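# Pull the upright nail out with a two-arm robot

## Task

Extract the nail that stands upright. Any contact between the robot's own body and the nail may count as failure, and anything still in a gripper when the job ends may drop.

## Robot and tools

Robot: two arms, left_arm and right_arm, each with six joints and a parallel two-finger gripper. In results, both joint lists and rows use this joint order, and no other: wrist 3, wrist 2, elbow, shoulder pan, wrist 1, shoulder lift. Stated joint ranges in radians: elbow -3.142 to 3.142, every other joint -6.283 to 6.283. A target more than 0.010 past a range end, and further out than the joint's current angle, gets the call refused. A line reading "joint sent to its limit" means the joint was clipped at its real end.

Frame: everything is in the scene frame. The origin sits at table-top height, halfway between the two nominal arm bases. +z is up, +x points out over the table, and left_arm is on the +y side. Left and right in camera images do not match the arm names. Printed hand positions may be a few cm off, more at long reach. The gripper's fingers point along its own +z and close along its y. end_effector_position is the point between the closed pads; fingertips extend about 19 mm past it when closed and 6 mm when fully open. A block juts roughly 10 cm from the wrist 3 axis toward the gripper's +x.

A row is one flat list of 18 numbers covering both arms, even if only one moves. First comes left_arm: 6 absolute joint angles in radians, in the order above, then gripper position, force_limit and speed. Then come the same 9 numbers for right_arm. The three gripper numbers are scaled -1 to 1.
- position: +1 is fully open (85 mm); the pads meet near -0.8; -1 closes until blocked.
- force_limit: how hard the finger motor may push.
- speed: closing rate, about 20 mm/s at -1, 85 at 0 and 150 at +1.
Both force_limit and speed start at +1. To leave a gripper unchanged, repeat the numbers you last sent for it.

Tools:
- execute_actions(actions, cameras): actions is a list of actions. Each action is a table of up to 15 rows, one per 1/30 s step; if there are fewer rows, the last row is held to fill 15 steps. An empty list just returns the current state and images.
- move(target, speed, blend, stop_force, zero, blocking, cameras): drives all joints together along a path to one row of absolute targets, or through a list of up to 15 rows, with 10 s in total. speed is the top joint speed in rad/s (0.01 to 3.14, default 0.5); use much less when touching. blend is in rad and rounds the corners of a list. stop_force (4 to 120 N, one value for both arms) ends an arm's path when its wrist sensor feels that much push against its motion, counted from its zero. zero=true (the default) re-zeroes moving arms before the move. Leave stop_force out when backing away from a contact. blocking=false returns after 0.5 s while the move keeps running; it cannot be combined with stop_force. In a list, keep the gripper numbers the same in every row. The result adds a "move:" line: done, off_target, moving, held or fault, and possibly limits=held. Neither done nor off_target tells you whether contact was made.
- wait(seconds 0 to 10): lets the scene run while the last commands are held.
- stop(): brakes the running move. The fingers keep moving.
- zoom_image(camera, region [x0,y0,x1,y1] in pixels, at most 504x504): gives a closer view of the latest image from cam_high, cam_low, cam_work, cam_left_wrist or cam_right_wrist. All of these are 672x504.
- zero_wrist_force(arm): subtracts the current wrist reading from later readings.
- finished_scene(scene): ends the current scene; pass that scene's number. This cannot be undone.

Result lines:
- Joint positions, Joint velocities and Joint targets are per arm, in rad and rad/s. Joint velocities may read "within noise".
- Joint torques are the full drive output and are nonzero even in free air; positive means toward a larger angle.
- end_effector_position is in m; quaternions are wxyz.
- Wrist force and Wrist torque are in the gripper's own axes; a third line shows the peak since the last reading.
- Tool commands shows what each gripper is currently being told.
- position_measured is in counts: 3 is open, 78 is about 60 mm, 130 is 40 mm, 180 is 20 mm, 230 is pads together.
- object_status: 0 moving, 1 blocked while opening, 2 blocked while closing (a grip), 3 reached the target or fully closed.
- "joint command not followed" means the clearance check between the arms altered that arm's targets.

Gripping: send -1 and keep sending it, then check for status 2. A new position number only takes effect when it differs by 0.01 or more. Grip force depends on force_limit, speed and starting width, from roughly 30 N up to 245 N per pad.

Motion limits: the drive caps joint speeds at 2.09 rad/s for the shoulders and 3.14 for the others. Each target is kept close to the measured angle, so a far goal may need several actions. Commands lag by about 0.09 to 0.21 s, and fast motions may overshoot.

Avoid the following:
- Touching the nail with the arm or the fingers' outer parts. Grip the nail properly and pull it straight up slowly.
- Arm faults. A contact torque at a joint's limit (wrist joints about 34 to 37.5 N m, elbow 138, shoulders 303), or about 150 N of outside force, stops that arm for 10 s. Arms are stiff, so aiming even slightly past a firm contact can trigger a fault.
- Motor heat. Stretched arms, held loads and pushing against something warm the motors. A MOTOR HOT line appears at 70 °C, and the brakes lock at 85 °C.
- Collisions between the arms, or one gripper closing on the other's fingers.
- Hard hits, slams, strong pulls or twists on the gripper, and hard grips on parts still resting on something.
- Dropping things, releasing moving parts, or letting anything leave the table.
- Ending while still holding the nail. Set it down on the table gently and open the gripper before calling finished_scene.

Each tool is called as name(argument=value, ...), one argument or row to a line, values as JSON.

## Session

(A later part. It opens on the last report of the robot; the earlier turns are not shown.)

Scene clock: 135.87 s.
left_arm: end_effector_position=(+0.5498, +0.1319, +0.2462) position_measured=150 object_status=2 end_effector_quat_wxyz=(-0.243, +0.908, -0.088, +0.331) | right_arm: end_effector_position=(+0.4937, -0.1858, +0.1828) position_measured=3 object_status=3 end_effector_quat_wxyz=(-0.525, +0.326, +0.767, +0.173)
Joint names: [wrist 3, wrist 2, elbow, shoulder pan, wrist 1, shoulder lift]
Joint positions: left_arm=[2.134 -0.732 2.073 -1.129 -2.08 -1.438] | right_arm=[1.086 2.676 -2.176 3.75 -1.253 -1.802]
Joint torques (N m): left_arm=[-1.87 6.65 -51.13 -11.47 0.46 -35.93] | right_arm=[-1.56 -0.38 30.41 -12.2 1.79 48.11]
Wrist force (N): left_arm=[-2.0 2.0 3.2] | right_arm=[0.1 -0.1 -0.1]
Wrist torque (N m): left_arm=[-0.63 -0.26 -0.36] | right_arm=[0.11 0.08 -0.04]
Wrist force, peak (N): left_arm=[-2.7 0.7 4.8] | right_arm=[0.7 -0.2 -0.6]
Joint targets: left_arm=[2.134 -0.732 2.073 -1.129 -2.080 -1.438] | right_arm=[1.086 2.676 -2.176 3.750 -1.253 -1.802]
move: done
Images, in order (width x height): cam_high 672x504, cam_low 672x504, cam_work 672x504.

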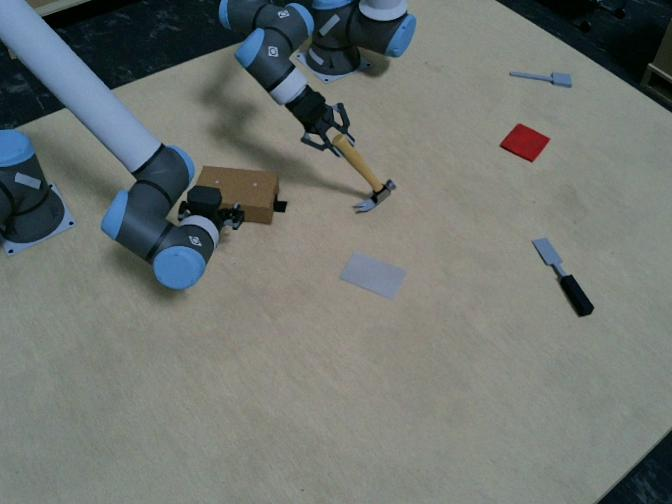

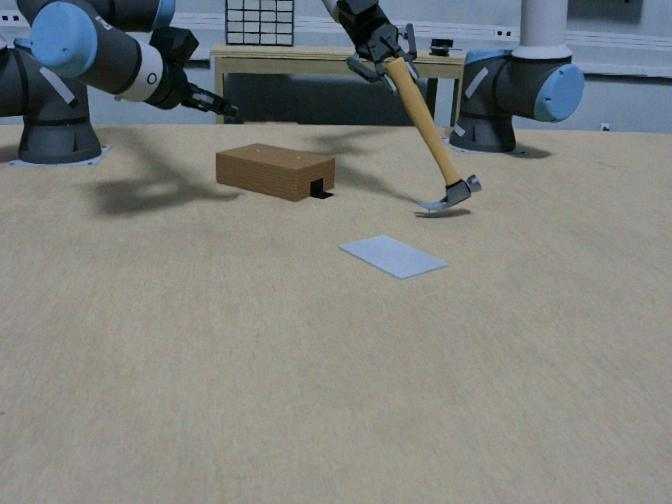

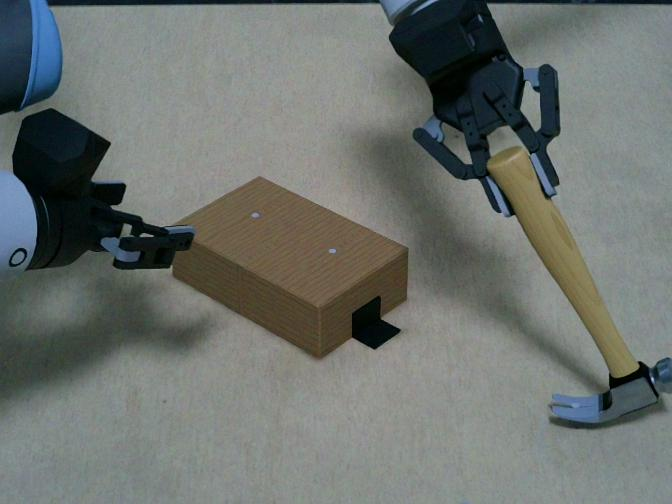

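move(
  target=[1.869,-0.5985,1.7650,-1.2169,-1.4014,-1.1107,-0.97,1,-1,1.086,2.676,-2.176,3.750,-1.253,-1.802,1,1,1],
  speed=0.15,
  stop_force=15,
  cameras=["cam_high","cam_low","cam_work"],
)

zoom_image(
  camera="cam_low",
  region=[350, 80, 550, 230],
)

zoom_image(
  camera="cam_work",
  region=[500, 330, 672, 480],
)

Scene clock: 141.63 s.
left_arm: end_effector_position=(+0.5499, +0.0371, +0.1852) position_measured=150 object_status=2 end_effector_quat_wxyz=(-0.470, +0.814, -0.171, +0.296) | right_arm: end_effector_position=(+0.4937, -0.1858, +0.1828) position_measured=3 object_status=3 end_effector_quat_wxyz=(-0.525, +0.326, +0.767, +0.173)
Joint names: [wrist 3, wrist 2, elbow, shoulder pan, wrist 1, shoulder lift]
Joint positions: left_arm=[1.869 -0.598 1.765 -1.217 -1.401 -1.111] | right_arm=[1.086 2.676 -2.176 3.75 -1.253 -1.802]
Joint torques (N m): left_arm=[-2 4.75 -46.61 -9.97 1.98 -63.11] | right_arm=[-1.58 -0.41 30.27 -13.04 2.08 48.13]
Wrist force (N): left_arm=[-1.3 4.2 1.0] | right_arm=[0.0 -0.2 -0.1]
Wrist torque (N m): left_arm=[-0.90 -0.22 -0.63] | right_arm=[0.11 0.10 -0.04]
Wrist force, peak (N): left_arm=[-1.5 5.0 1.0] | right_arm=[0.5 0.0 -0.7]
Joint targets: left_arm=[1.869 -0.599 1.765 -1.217 -1.401 -1.111] | right_arm=[1.086 2.676 -2.176 3.750 -1.253 -1.802]
move: done
Images, in order (width x height): cam_high 672x504, cam_low 672x504, cam_work 672x504.

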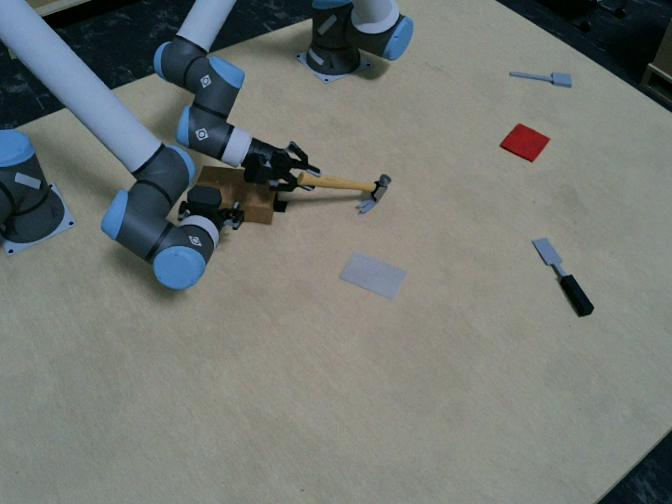

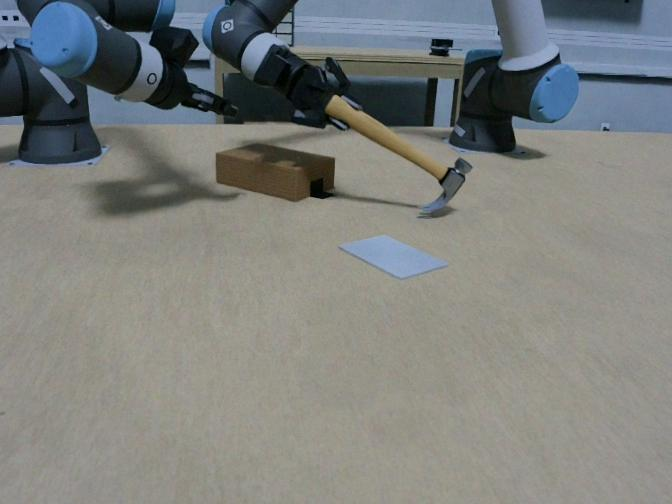

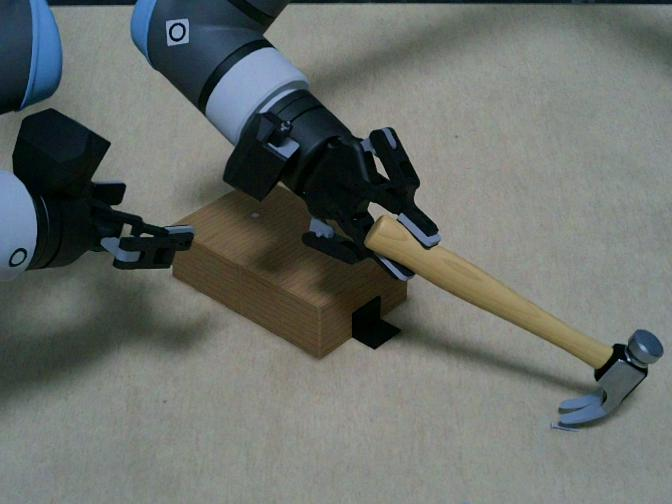

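Scaled by 2.520 from the camera's 672x504 image, which has a finer 960x720 frame.

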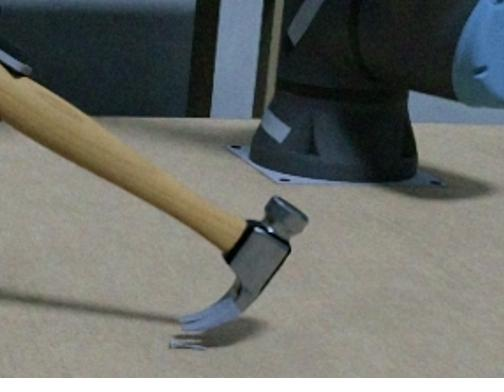

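Scaled by 2.930 from the camera's 672x504 image, which has a finer 960x720 frame.

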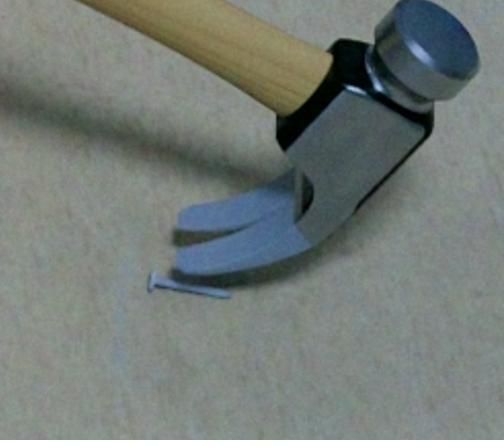

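move(
  target=[
    [2.3103,-1.0157,2.2268,-0.9438,-2.4860,-1.7601,-0.97,1,-1,1.086,2.676,-2.176,3.750,-1.253,-1.802,1,1,1],
    [-0.052,-1.571,2.2867,-0.5521,-1.9899,-1.8676,-0.97,1,-1,1.086,2.676,-2.176,3.750,-1.253,-1.802,1,1,1],
  ],
  speed=[0.3, 0.6],
  blend=0.1,
  cameras=["cam_high","cam_low","cam_left_wrist","cam_work"],
)

Scene clock: 151.07 s.
left_arm: end_effector_position=(+0.4200, +0.4502, +0.2501) position_measured=150 object_status=2 end_effector_quat_wxyz=(+0.000, +0.256, +0.967, +0.000) | right_arm: end_effector_position=(+0.4937, -0.1858, +0.1828) position_measured=3 object_status=3 end_effector_quat_wxyz=(-0.525, +0.326, +0.767, +0.173)
Joint names: [wrist 3, wrist 2, elbow, shoulder pan, wrist 1, shoulder lift]
Joint positions: left_arm=[-0.052 -1.571 2.287 -0.552 -1.99 -1.868] | right_arm=[1.086 2.676 -2.176 3.75 -1.253 -1.802]
Joint torques (N m): left_arm=[-1.58 -2.27 -44.17 14.31 -1.1 -36.22] | right_arm=[-1.33 -0.42 29.64 -12.76 2.47 46.64]
Wrist force (N): left_arm=[-0.1 -0.1 5.1] | right_arm=[0.4 0.0 -0.4]
Wrist torque (N m): left_arm=[-0.14 0.61 0.03] | right_arm=[0.14 0.03 -0.04]
Wrist force, peak (N): left_arm=[-1.4 5.8 0.3] | right_arm=[0.8 0.2 -0.7]
Joint targets: left_arm=[-0.052 -1.571 2.287 -0.552 -1.990 -1.868] | right_arm=[1.086 2.676 -2.176 3.750 -1.253 -1.802]
move: done
Images, in order (width x height): cam_high 672x504, cam_low 672x504, cam_work 672x504, cam_left_wrist 672x504.

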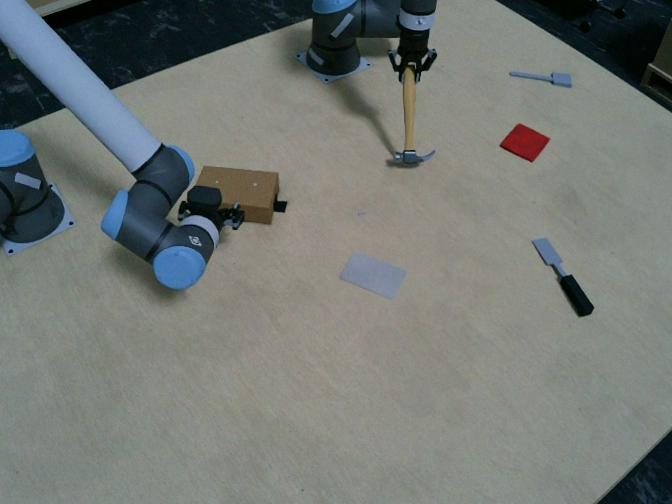

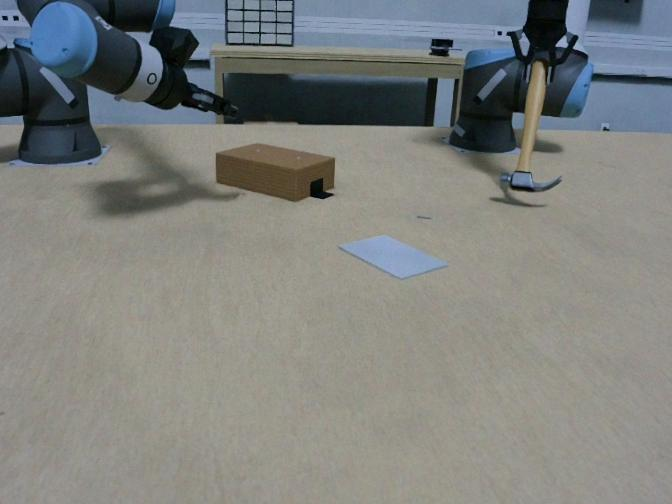

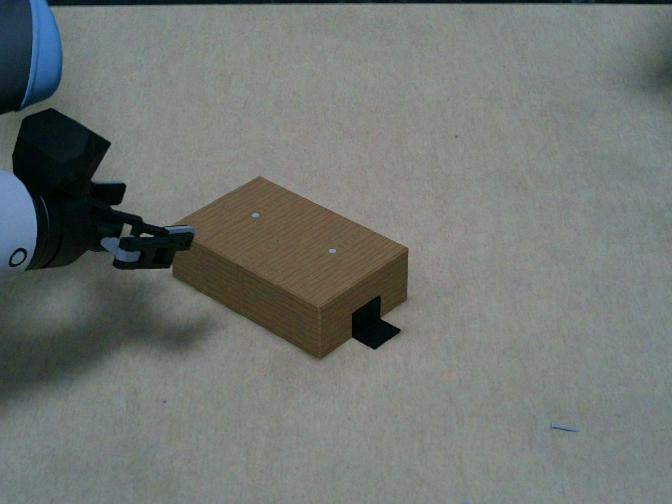

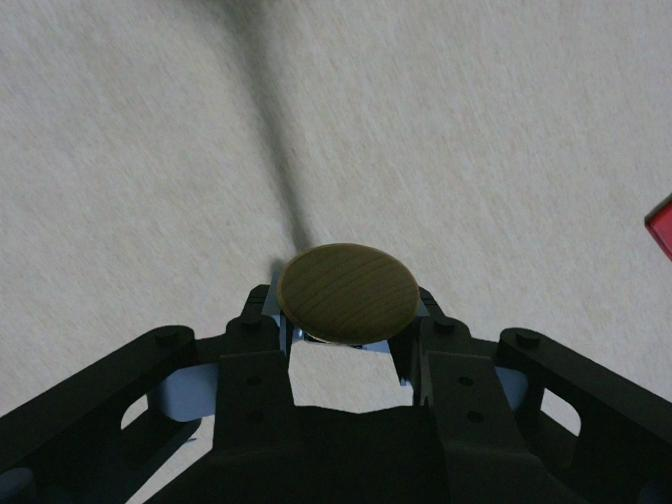

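move(
  target=[
    [-0.052,-1.571,2.3625,-0.5521,-2.1288,-1.8045,-0.97,1,-1,1.086,2.676,-2.176,3.750,-1.253,-1.802,1,1,1],
    [-0.0635,-1.571,2.5521,-0.5635,-2.2967,-1.8262,-0.97,1,-1,1.086,2.676,-2.176,3.750,-1.253,-1.802,1,1,1],
    [-0.0678,-1.571,2.6290,-0.5678,-2.4473,-1.7525,-0.97,1,-1,1.086,2.676,-2.176,3.750,-1.253,-1.802,1,1,1],
  ],
  speed=0.1,
  blend=0.02,
  stop_force=25,
  cameras=["cam_high","cam_low","cam_left_wrist"],
)

Scene clock: 153.57 s.
left_arm: end_effector_position=(+0.4210, +0.4495, +0.2177) position_measured=150 object_status=2 end_effector_quat_wxyz=(+0.000, +0.256, +0.967, +0.000) | right_arm: end_effector_position=(+0.4937, -0.1858, +0.1828) position_measured=3 object_status=3 end_effector_quat_wxyz=(-0.525, +0.326, +0.767, +0.173)
Joint names: [wrist 3, wrist 2, elbow, shoulder pan, wrist 1, shoulder lift]
Joint positions: left_arm=[-0.052 -1.571 2.327 -0.552 -2.065 -1.834] | right_arm=[1.086 2.676 -2.176 3.75 -1.253 -1.802]
Joint torques (N m): left_arm=[-1.88 -0.91 -55.06 8.57 -1.43 -37] | right_arm=[-1.42 -0.6 29.13 -12.8 2.52 48.81]
Wrist force (N): left_arm=[-0.2 -0.4 4.7] | right_arm=[0.2 0.1 -0.1]
Wrist torque (N m): left_arm=[-0.18 0.49 0.06] | right_arm=[0.15 0.06 -0.04]
Wrist force, peak (N): left_arm=[11.6 0.5 -22.1] | right_arm=[0.7 -0.4 -0.4]
Joint targets: left_arm=[-0.052 -1.571 2.327 -0.552 -2.065 -1.834] | right_arm=[1.086 2.676 -2.176 3.750 -1.253 -1.802]
move: contact (left_arm); path passed 0 of 3 targets; left_arm: the wrist 1 is farthest, 0.383 rad from its target
Images, in order (width x height): cam_high 672x504, cam_low 672x504, cam_left_wrist 672x504.

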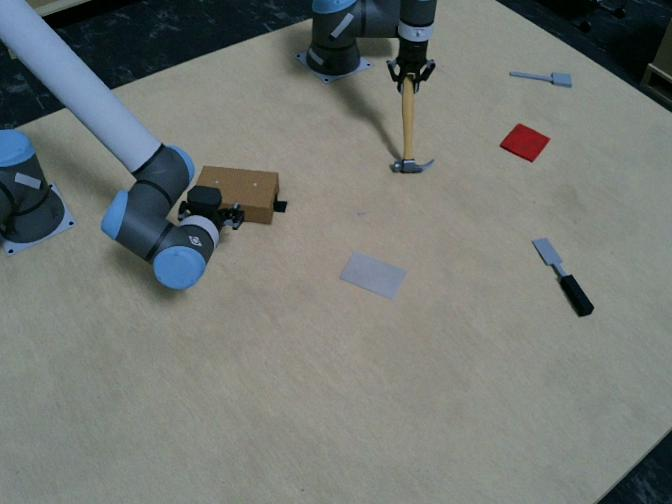

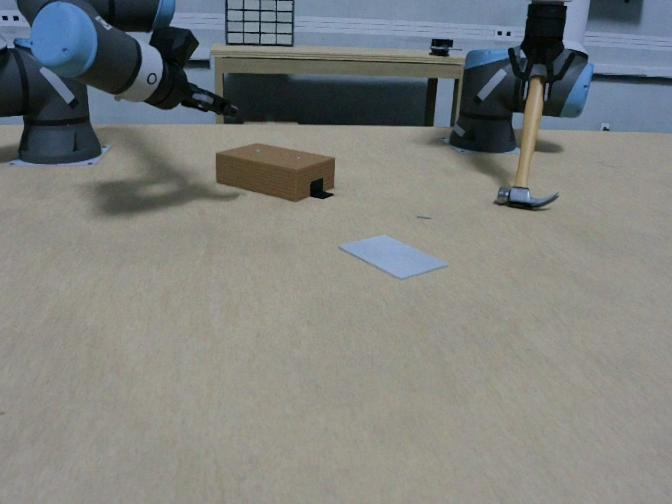

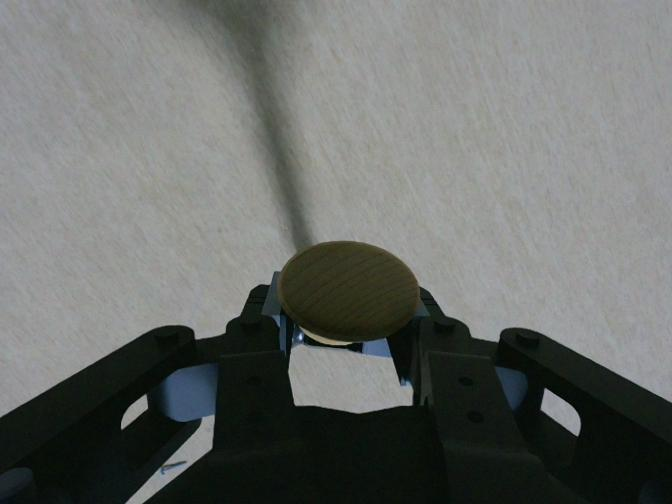

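move(
  target=[
    [-0.0585,-1.571,2.4152,-0.5585,-2.1020,-1.8840,-0.97,1,-1,1.086,2.676,-2.176,3.750,-1.253,-1.802,1,1,1],
    [-0.0656,-1.571,2.5155,-0.5656,-2.1736,-1.9127,-0.97,1,-1,1.086,2.676,-2.176,3.750,-1.253,-1.802,1,1,1],
  ],
  speed=0.1,
  blend=0.02,
  stop_force=25,
  cameras=["cam_low","cam_left_wrist"],
)

Scene clock: 157.73 s.
left_arm: end_effector_position=(+0.3538, +0.4863, +0.1500) position_measured=150 object_status=2 end_effector_quat_wxyz=(+0.000, +0.256, +0.967, +0.000) | right_arm: end_effector_position=(+0.4937, -0.1858, +0.1828) position_measured=3 object_status=3 end_effector_quat_wxyz=(-0.525, +0.326, +0.767, +0.173)
Joint names: [wrist 3, wrist 2, elbow, shoulder pan, wrist 1, shoulder lift]
Joint positions: left_arm=[-0.066 -1.571 2.516 -0.566 -2.174 -1.913] | right_arm=[1.086 2.676 -2.176 3.75 -1.253 -1.802]
Joint torques (N m): left_arm=[-2.06 0.55 -35.34 -9.17 -7.13 -26.88] | right_arm=[-1.4 -0.56 28.79 -12.65 2.48 47.96]
Wrist force (N): left_arm=[-2.2 0.6 0.5] | right_arm=[0.4 -0.2 -0.6]
Wrist torque (N m): left_arm=[-0.13 -0.16 -0.06] | right_arm=[0.10 0.03 -0.04]
Wrist force, peak (N): left_arm=[14.2 1.6 -28.5] | right_arm=[0.3 -0.3 -0.9]
Joint targets: left_arm=[-0.066 -1.571 2.515 -0.566 -2.174 -1.913] | right_arm=[1.086 2.676 -2.176 3.750 -1.253 -1.802]
move: done
Images, in order (width x height): cam_low 672x504, cam_left_wrist 672x504.

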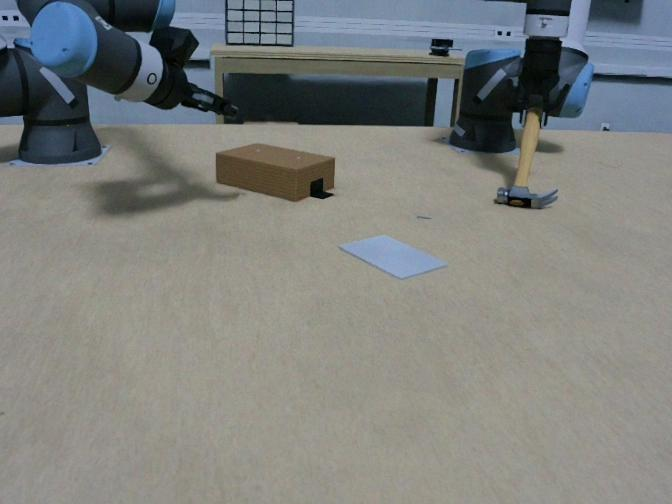

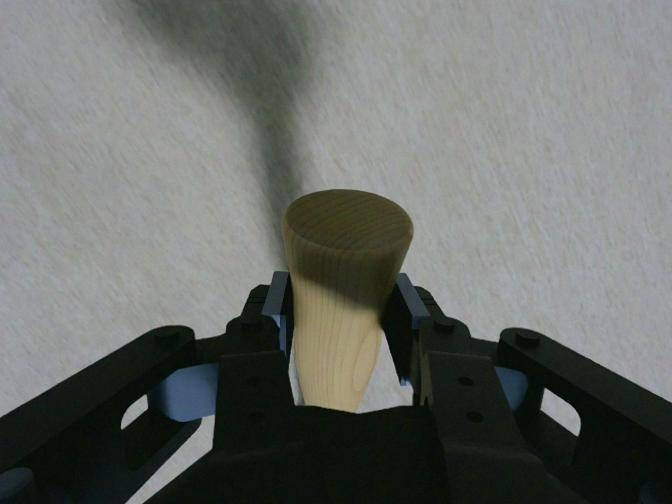

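Pivoting well. Continue down.

move(
  target=[
    [-0.0719,-1.571,2.6130,-0.5719,-2.2952,-1.8886,-0.97,1,-1,1.086,2.676,-2.176,3.750,-1.253,-1.802,1,1,1],
    [-0.0738,-1.571,2.6723,-0.5738,-2.4241,-1.8190,-0.97,1,-1,1.086,2.676,-2.176,3.750,-1.253,-1.802,1,1,1],
    [-0.0764,-1.571,2.7128,-0.5764,-2.5537,-1.7299,-0.97,1,-1,1.086,2.676,-2.176,3.750,-1.253,-1.802,1,1,1],
  ],
  speed=0.1,
  blend=0.02,
  stop_force=18,
  cameras=["cam_low","cam_left_wrist"],
)

Scene clock: 163.07 s.
left_arm: end_effector_position=(+0.3155, +0.5072, +0.0268) position_measured=150 object_status=2 end_effector_quat_wxyz=(+0.000, +0.256, +0.967, +0.000) | right_arm: end_effector_position=(+0.4937, -0.1858, +0.1828) position_measured=3 object_status=3 end_effector_quat_wxyz=(-0.525, +0.326, +0.767, +0.173)
Joint names: [wrist 3, wrist 2, elbow, shoulder pan, wrist 1, shoulder lift]
Joint positions: left_arm=[-0.076 -1.571 2.712 -0.576 -2.551 -1.732] | right_arm=[1.086 2.676 -2.176 3.75 -1.253 -1.802]
Joint torques (N m): left_arm=[0.4 -1.42 -36.11 -8.6 -0.98 -31.44] | right_arm=[-1.44 -0.48 27.66 -10.82 2.82 46.49]
Wrist force (N): left_arm=[-1.3 1.1 0.1] | right_arm=[0.1 -0.1 -0.7]
Wrist torque (N m): left_arm=[0.05 0.05 -0.18] | right_arm=[0.12 0.08 -0.04]
Wrist force, peak (N): left_arm=[1.8 10.6 -20.0] | right_arm=[0.7 0.3 -0.6]
Joint targets: left_arm=[-0.076 -1.571 2.712 -0.576 -2.551 -1.732] | right_arm=[1.086 2.676 -2.176 3.750 -1.253 -1.802]
move: contact (left_arm); path passed 2 of 3 targets
Images, in order (width x height): cam_low 672x504, cam_left_wrist 672x504.

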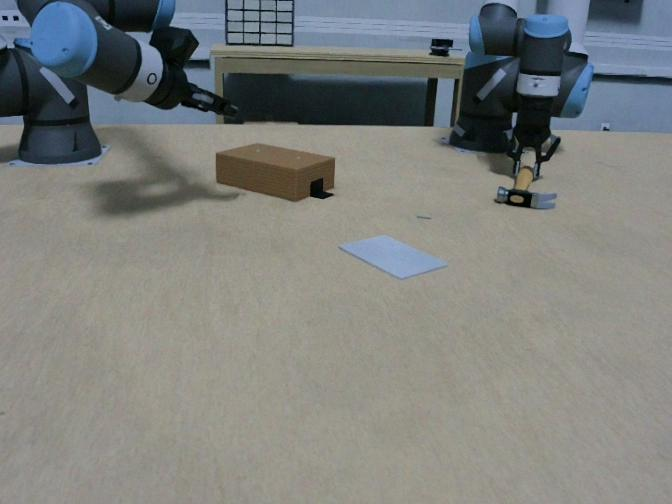

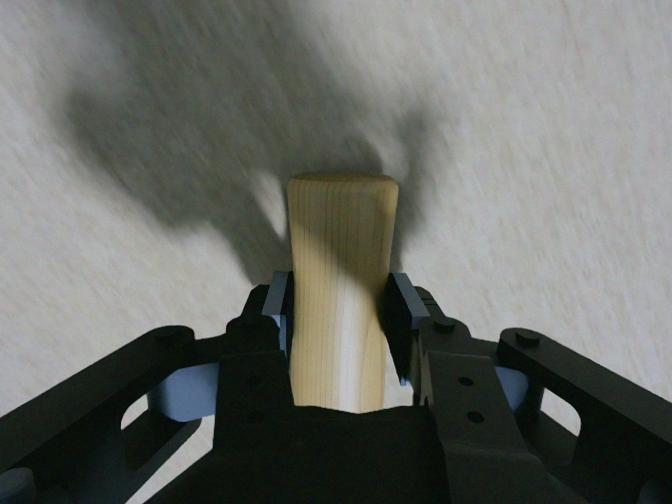

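move(
  target=[-0.0764,-1.571,2.7140,-0.5764,-2.5600,-1.7257,-0.97,1,-1,1.086,2.676,-2.176,3.750,-1.253,-1.802,1,1,1],
  speed=0.02,
  stop_force=15,
  cameras=[],
)

move(
  target=[-0.0764,-1.571,2.7140,-0.5764,-2.5590,-1.7265,0.6,1,-1,1.086,2.676,-2.176,3.750,-1.253,-1.802,1,1,1],
  speed=0.02,
  cameras=["cam_left_wrist","cam_low"],
)

Scene clock: 164.73 s.
left_arm: end_effector_position=(+0.3156, +0.5072, +0.0267) position_measured=150 object_status=2 end_effector_quat_wxyz=(+0.000, +0.256, +0.967, +0.000) | right_arm: end_effector_position=(+0.4937, -0.1858, +0.1828) position_measured=3 object_status=3 end_effector_quat_wxyz=(-0.525, +0.326, +0.767, +0.173)
Joint names: [wrist 3, wrist 2, elbow, shoulder pan, wrist 1, shoulder lift]
Joint positions: left_arm=[-0.076 -1.571 2.712 -0.576 -2.552 -1.731] | right_arm=[1.086 2.676 -2.176 3.75 -1.253 -1.802]
Joint torques (N m): left_arm=[0.43 -0.34 -34.69 -6.76 -1.52 -28.56] | right_arm=[-1.25 -0.54 27.74 -13.3 2.93 47.73]
Wrist force (N): left_arm=[7.3 2.4 -14.2] | right_arm=[0.3 -0.1 -0.2]
Wrist torque (N m): left_arm=[0.01 0.08 -0.17] | right_arm=[0.13 0.06 -0.04]
Wrist force, peak (N): left_arm=[13.8 2.1 -29.4] | right_arm=[0.4 -0.3 -0.7]
Joint targets: left_arm=[-0.076 -1.571 2.712 -0.576 -2.552 -1.731] | right_arm=[1.086 2.676 -2.176 3.750 -1.253 -1.802]
move: contact (left_arm)
No camera images: "cameras" was empty.

Scene clock: 166.83 s.
left_arm: end_effector_position=(+0.3154, +0.5072, +0.0251) position_measured=53 object_status=0 end_effector_quat_wxyz=(+0.000, +0.256, +0.967, +0.000) | right_arm: end_effector_position=(+0.4937, -0.1858, +0.1828) position_measured=3 object_status=3 end_effector_quat_wxyz=(-0.525, +0.326, +0.767, +0.173)
Joint names: [wrist 3, wrist 2, elbow, shoulder pan, wrist 1, shoulder lift]
Joint positions: left_arm=[-0.076 -1.571 2.714 -0.576 -2.559 -1.726] | right_arm=[1.086 2.676 -2.176 3.75 -1.253 -1.802]
Joint torques (N m): left_arm=[-2.2 -2.05 -24.9 -12.27 -7.16 1.18] | right_arm=[-0.95 -0.31 27.73 -12.15 2.96 48.44]
Wrist force (N): left_arm=[-0.3 0.2 -0.5] | right_arm=[0.3 0.1 -0.3]
Wrist torque (N m): left_arm=[-0.09 0.07 0.04] | right_arm=[0.16 0.04 -0.04]
Wrist force, peak (N): left_arm=[13.1 2.0 -26.0] | right_arm=[-0.1 -0.3 -1.0]
Joint targets: left_arm=[-0.076 -1.571 2.714 -0.576 -2.559 -1.726] | right_arm=[1.086 2.676 -2.176 3.750 -1.253 -1.802]
move: done
Images, in order (width x height): cam_low 672x504, cam_left_wrist 672x504.

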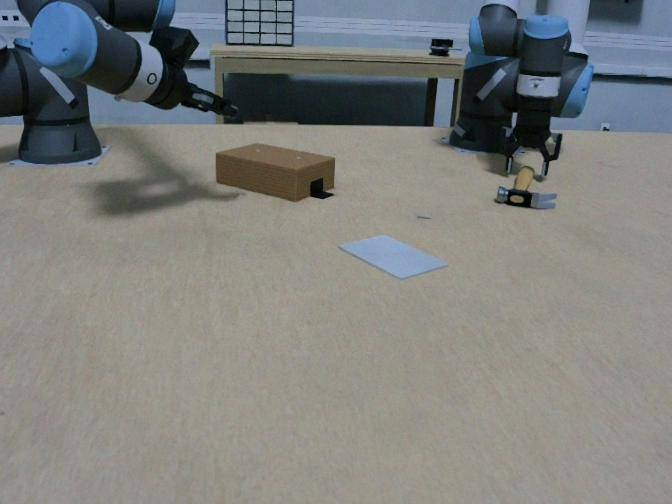

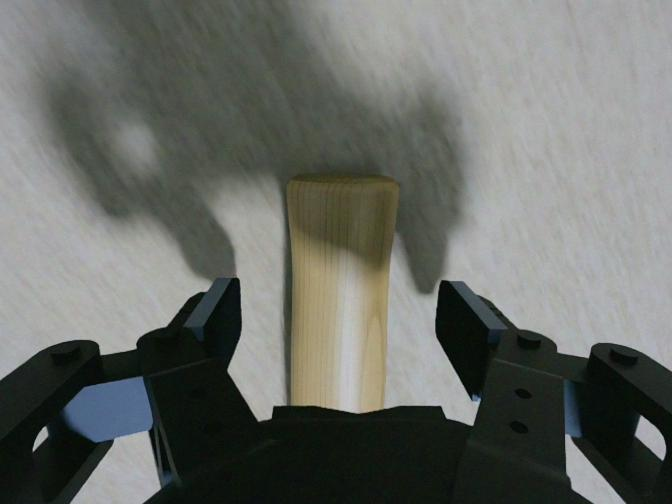

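Released. Lift straight up (reverse path: z≈0.1).

move(
  target=[
    [-0.0764,-1.571,2.6680,-0.5764,-2.42,-1.8188,0.6,1,-1,1.086,2.676,-2.176,3.750,-1.253,-1.802,1,1,1],
    [-0.0719,-1.571,2.6130,-0.5719,-2.2952,-1.8886,0.6,1,-1,1.086,2.676,-2.176,3.750,-1.253,-1.802,1,1,1],
  ],
  speed=0.15,
  blend=0.02,
)

zoom_image(
  camera="cam_low",
  region=[200, 80, 600, 280],
)

Scene clock: 169.20 s.
left_arm: end_effector_position=(+0.3294, +0.4997, +0.1000) position_measured=53 object_status=3 end_effector_quat_wxyz=(+0.000, +0.256, +0.967, +0.000) | right_arm: end_effector_position=(+0.4937, -0.1858, +0.1828) position_measured=3 object_status=3 end_effector_quat_wxyz=(-0.525, +0.326, +0.767, +0.173)
Joint names: [wrist 3, wrist 2, elbow, shoulder pan, wrist 1, shoulder lift]
Joint positions: left_arm=[-0.072 -1.571 2.613 -0.572 -2.295 -1.889] | right_arm=[1.086 2.676 -2.176 3.75 -1.253 -1.802]
Joint torques (N m): left_arm=[0.71 -1.73 -45.59 13.6 -0.46 -25.03] | right_arm=[-1.27 -0.36 28.2 -11.28 3.05 49.44]
Wrist force (N): left_arm=[0.0 0.1 -0.1] | right_arm=[0.3 -0.4 -0.1]
Wrist torque (N m): left_arm=[-0.14 0.05 0.04] | right_arm=[0.08 0.05 -0.04]
Wrist force, peak (N): left_arm=[-0.3 0.4 -0.7] | right_arm=[0.5 -0.4 -0.5]
Joint targets: left_arm=[-0.072 -1.571 2.613 -0.572 -2.295 -1.889] | right_arm=[1.086 2.676 -2.176 3.750 -1.253 -1.802]
move: done

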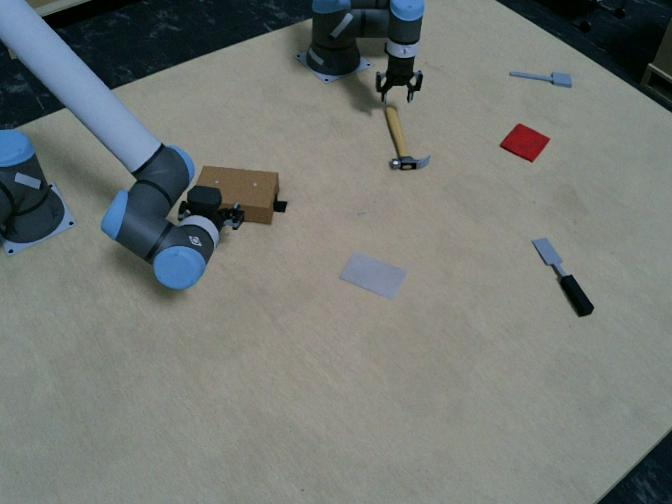

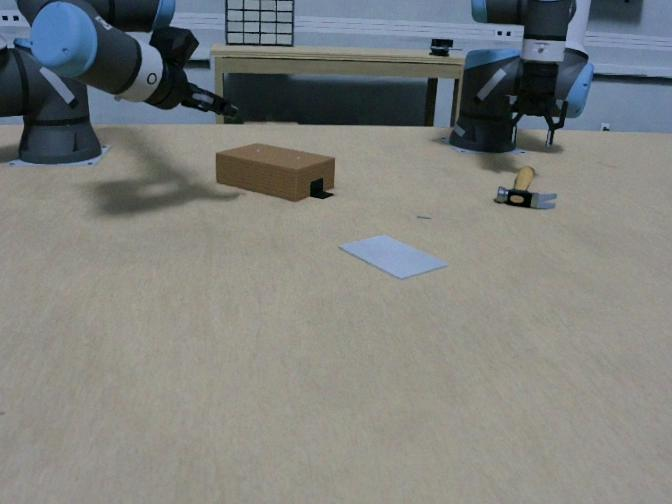

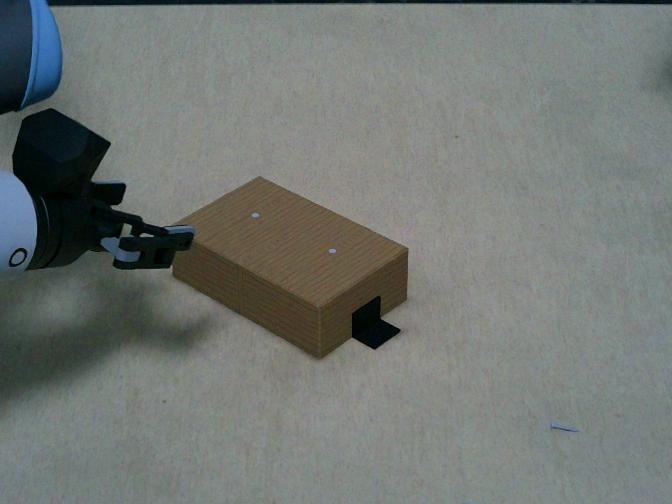

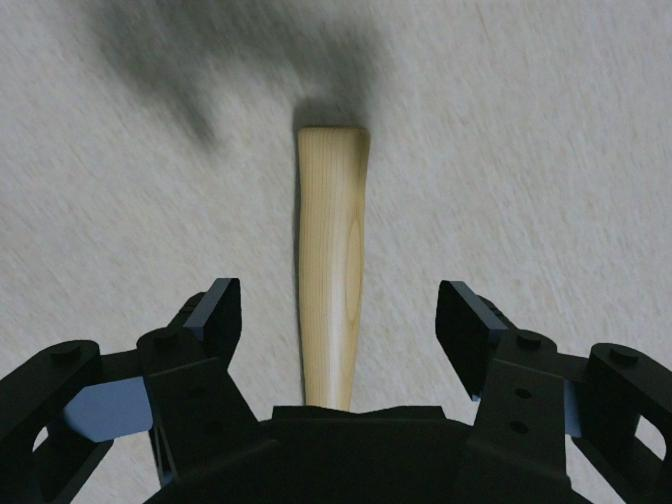

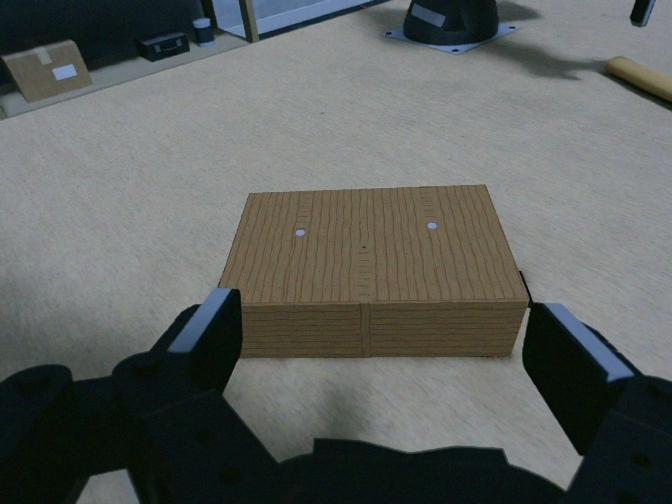

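Scaled by 1.260 from the camera's 672x504 image, which has a finer 960x720 frame.

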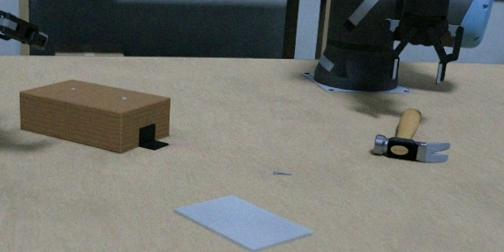

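Done: nail is out and lying on the table, the hammer is at rest.

finished_scene(
  scene=1,
)

The scene is finished: the task was done.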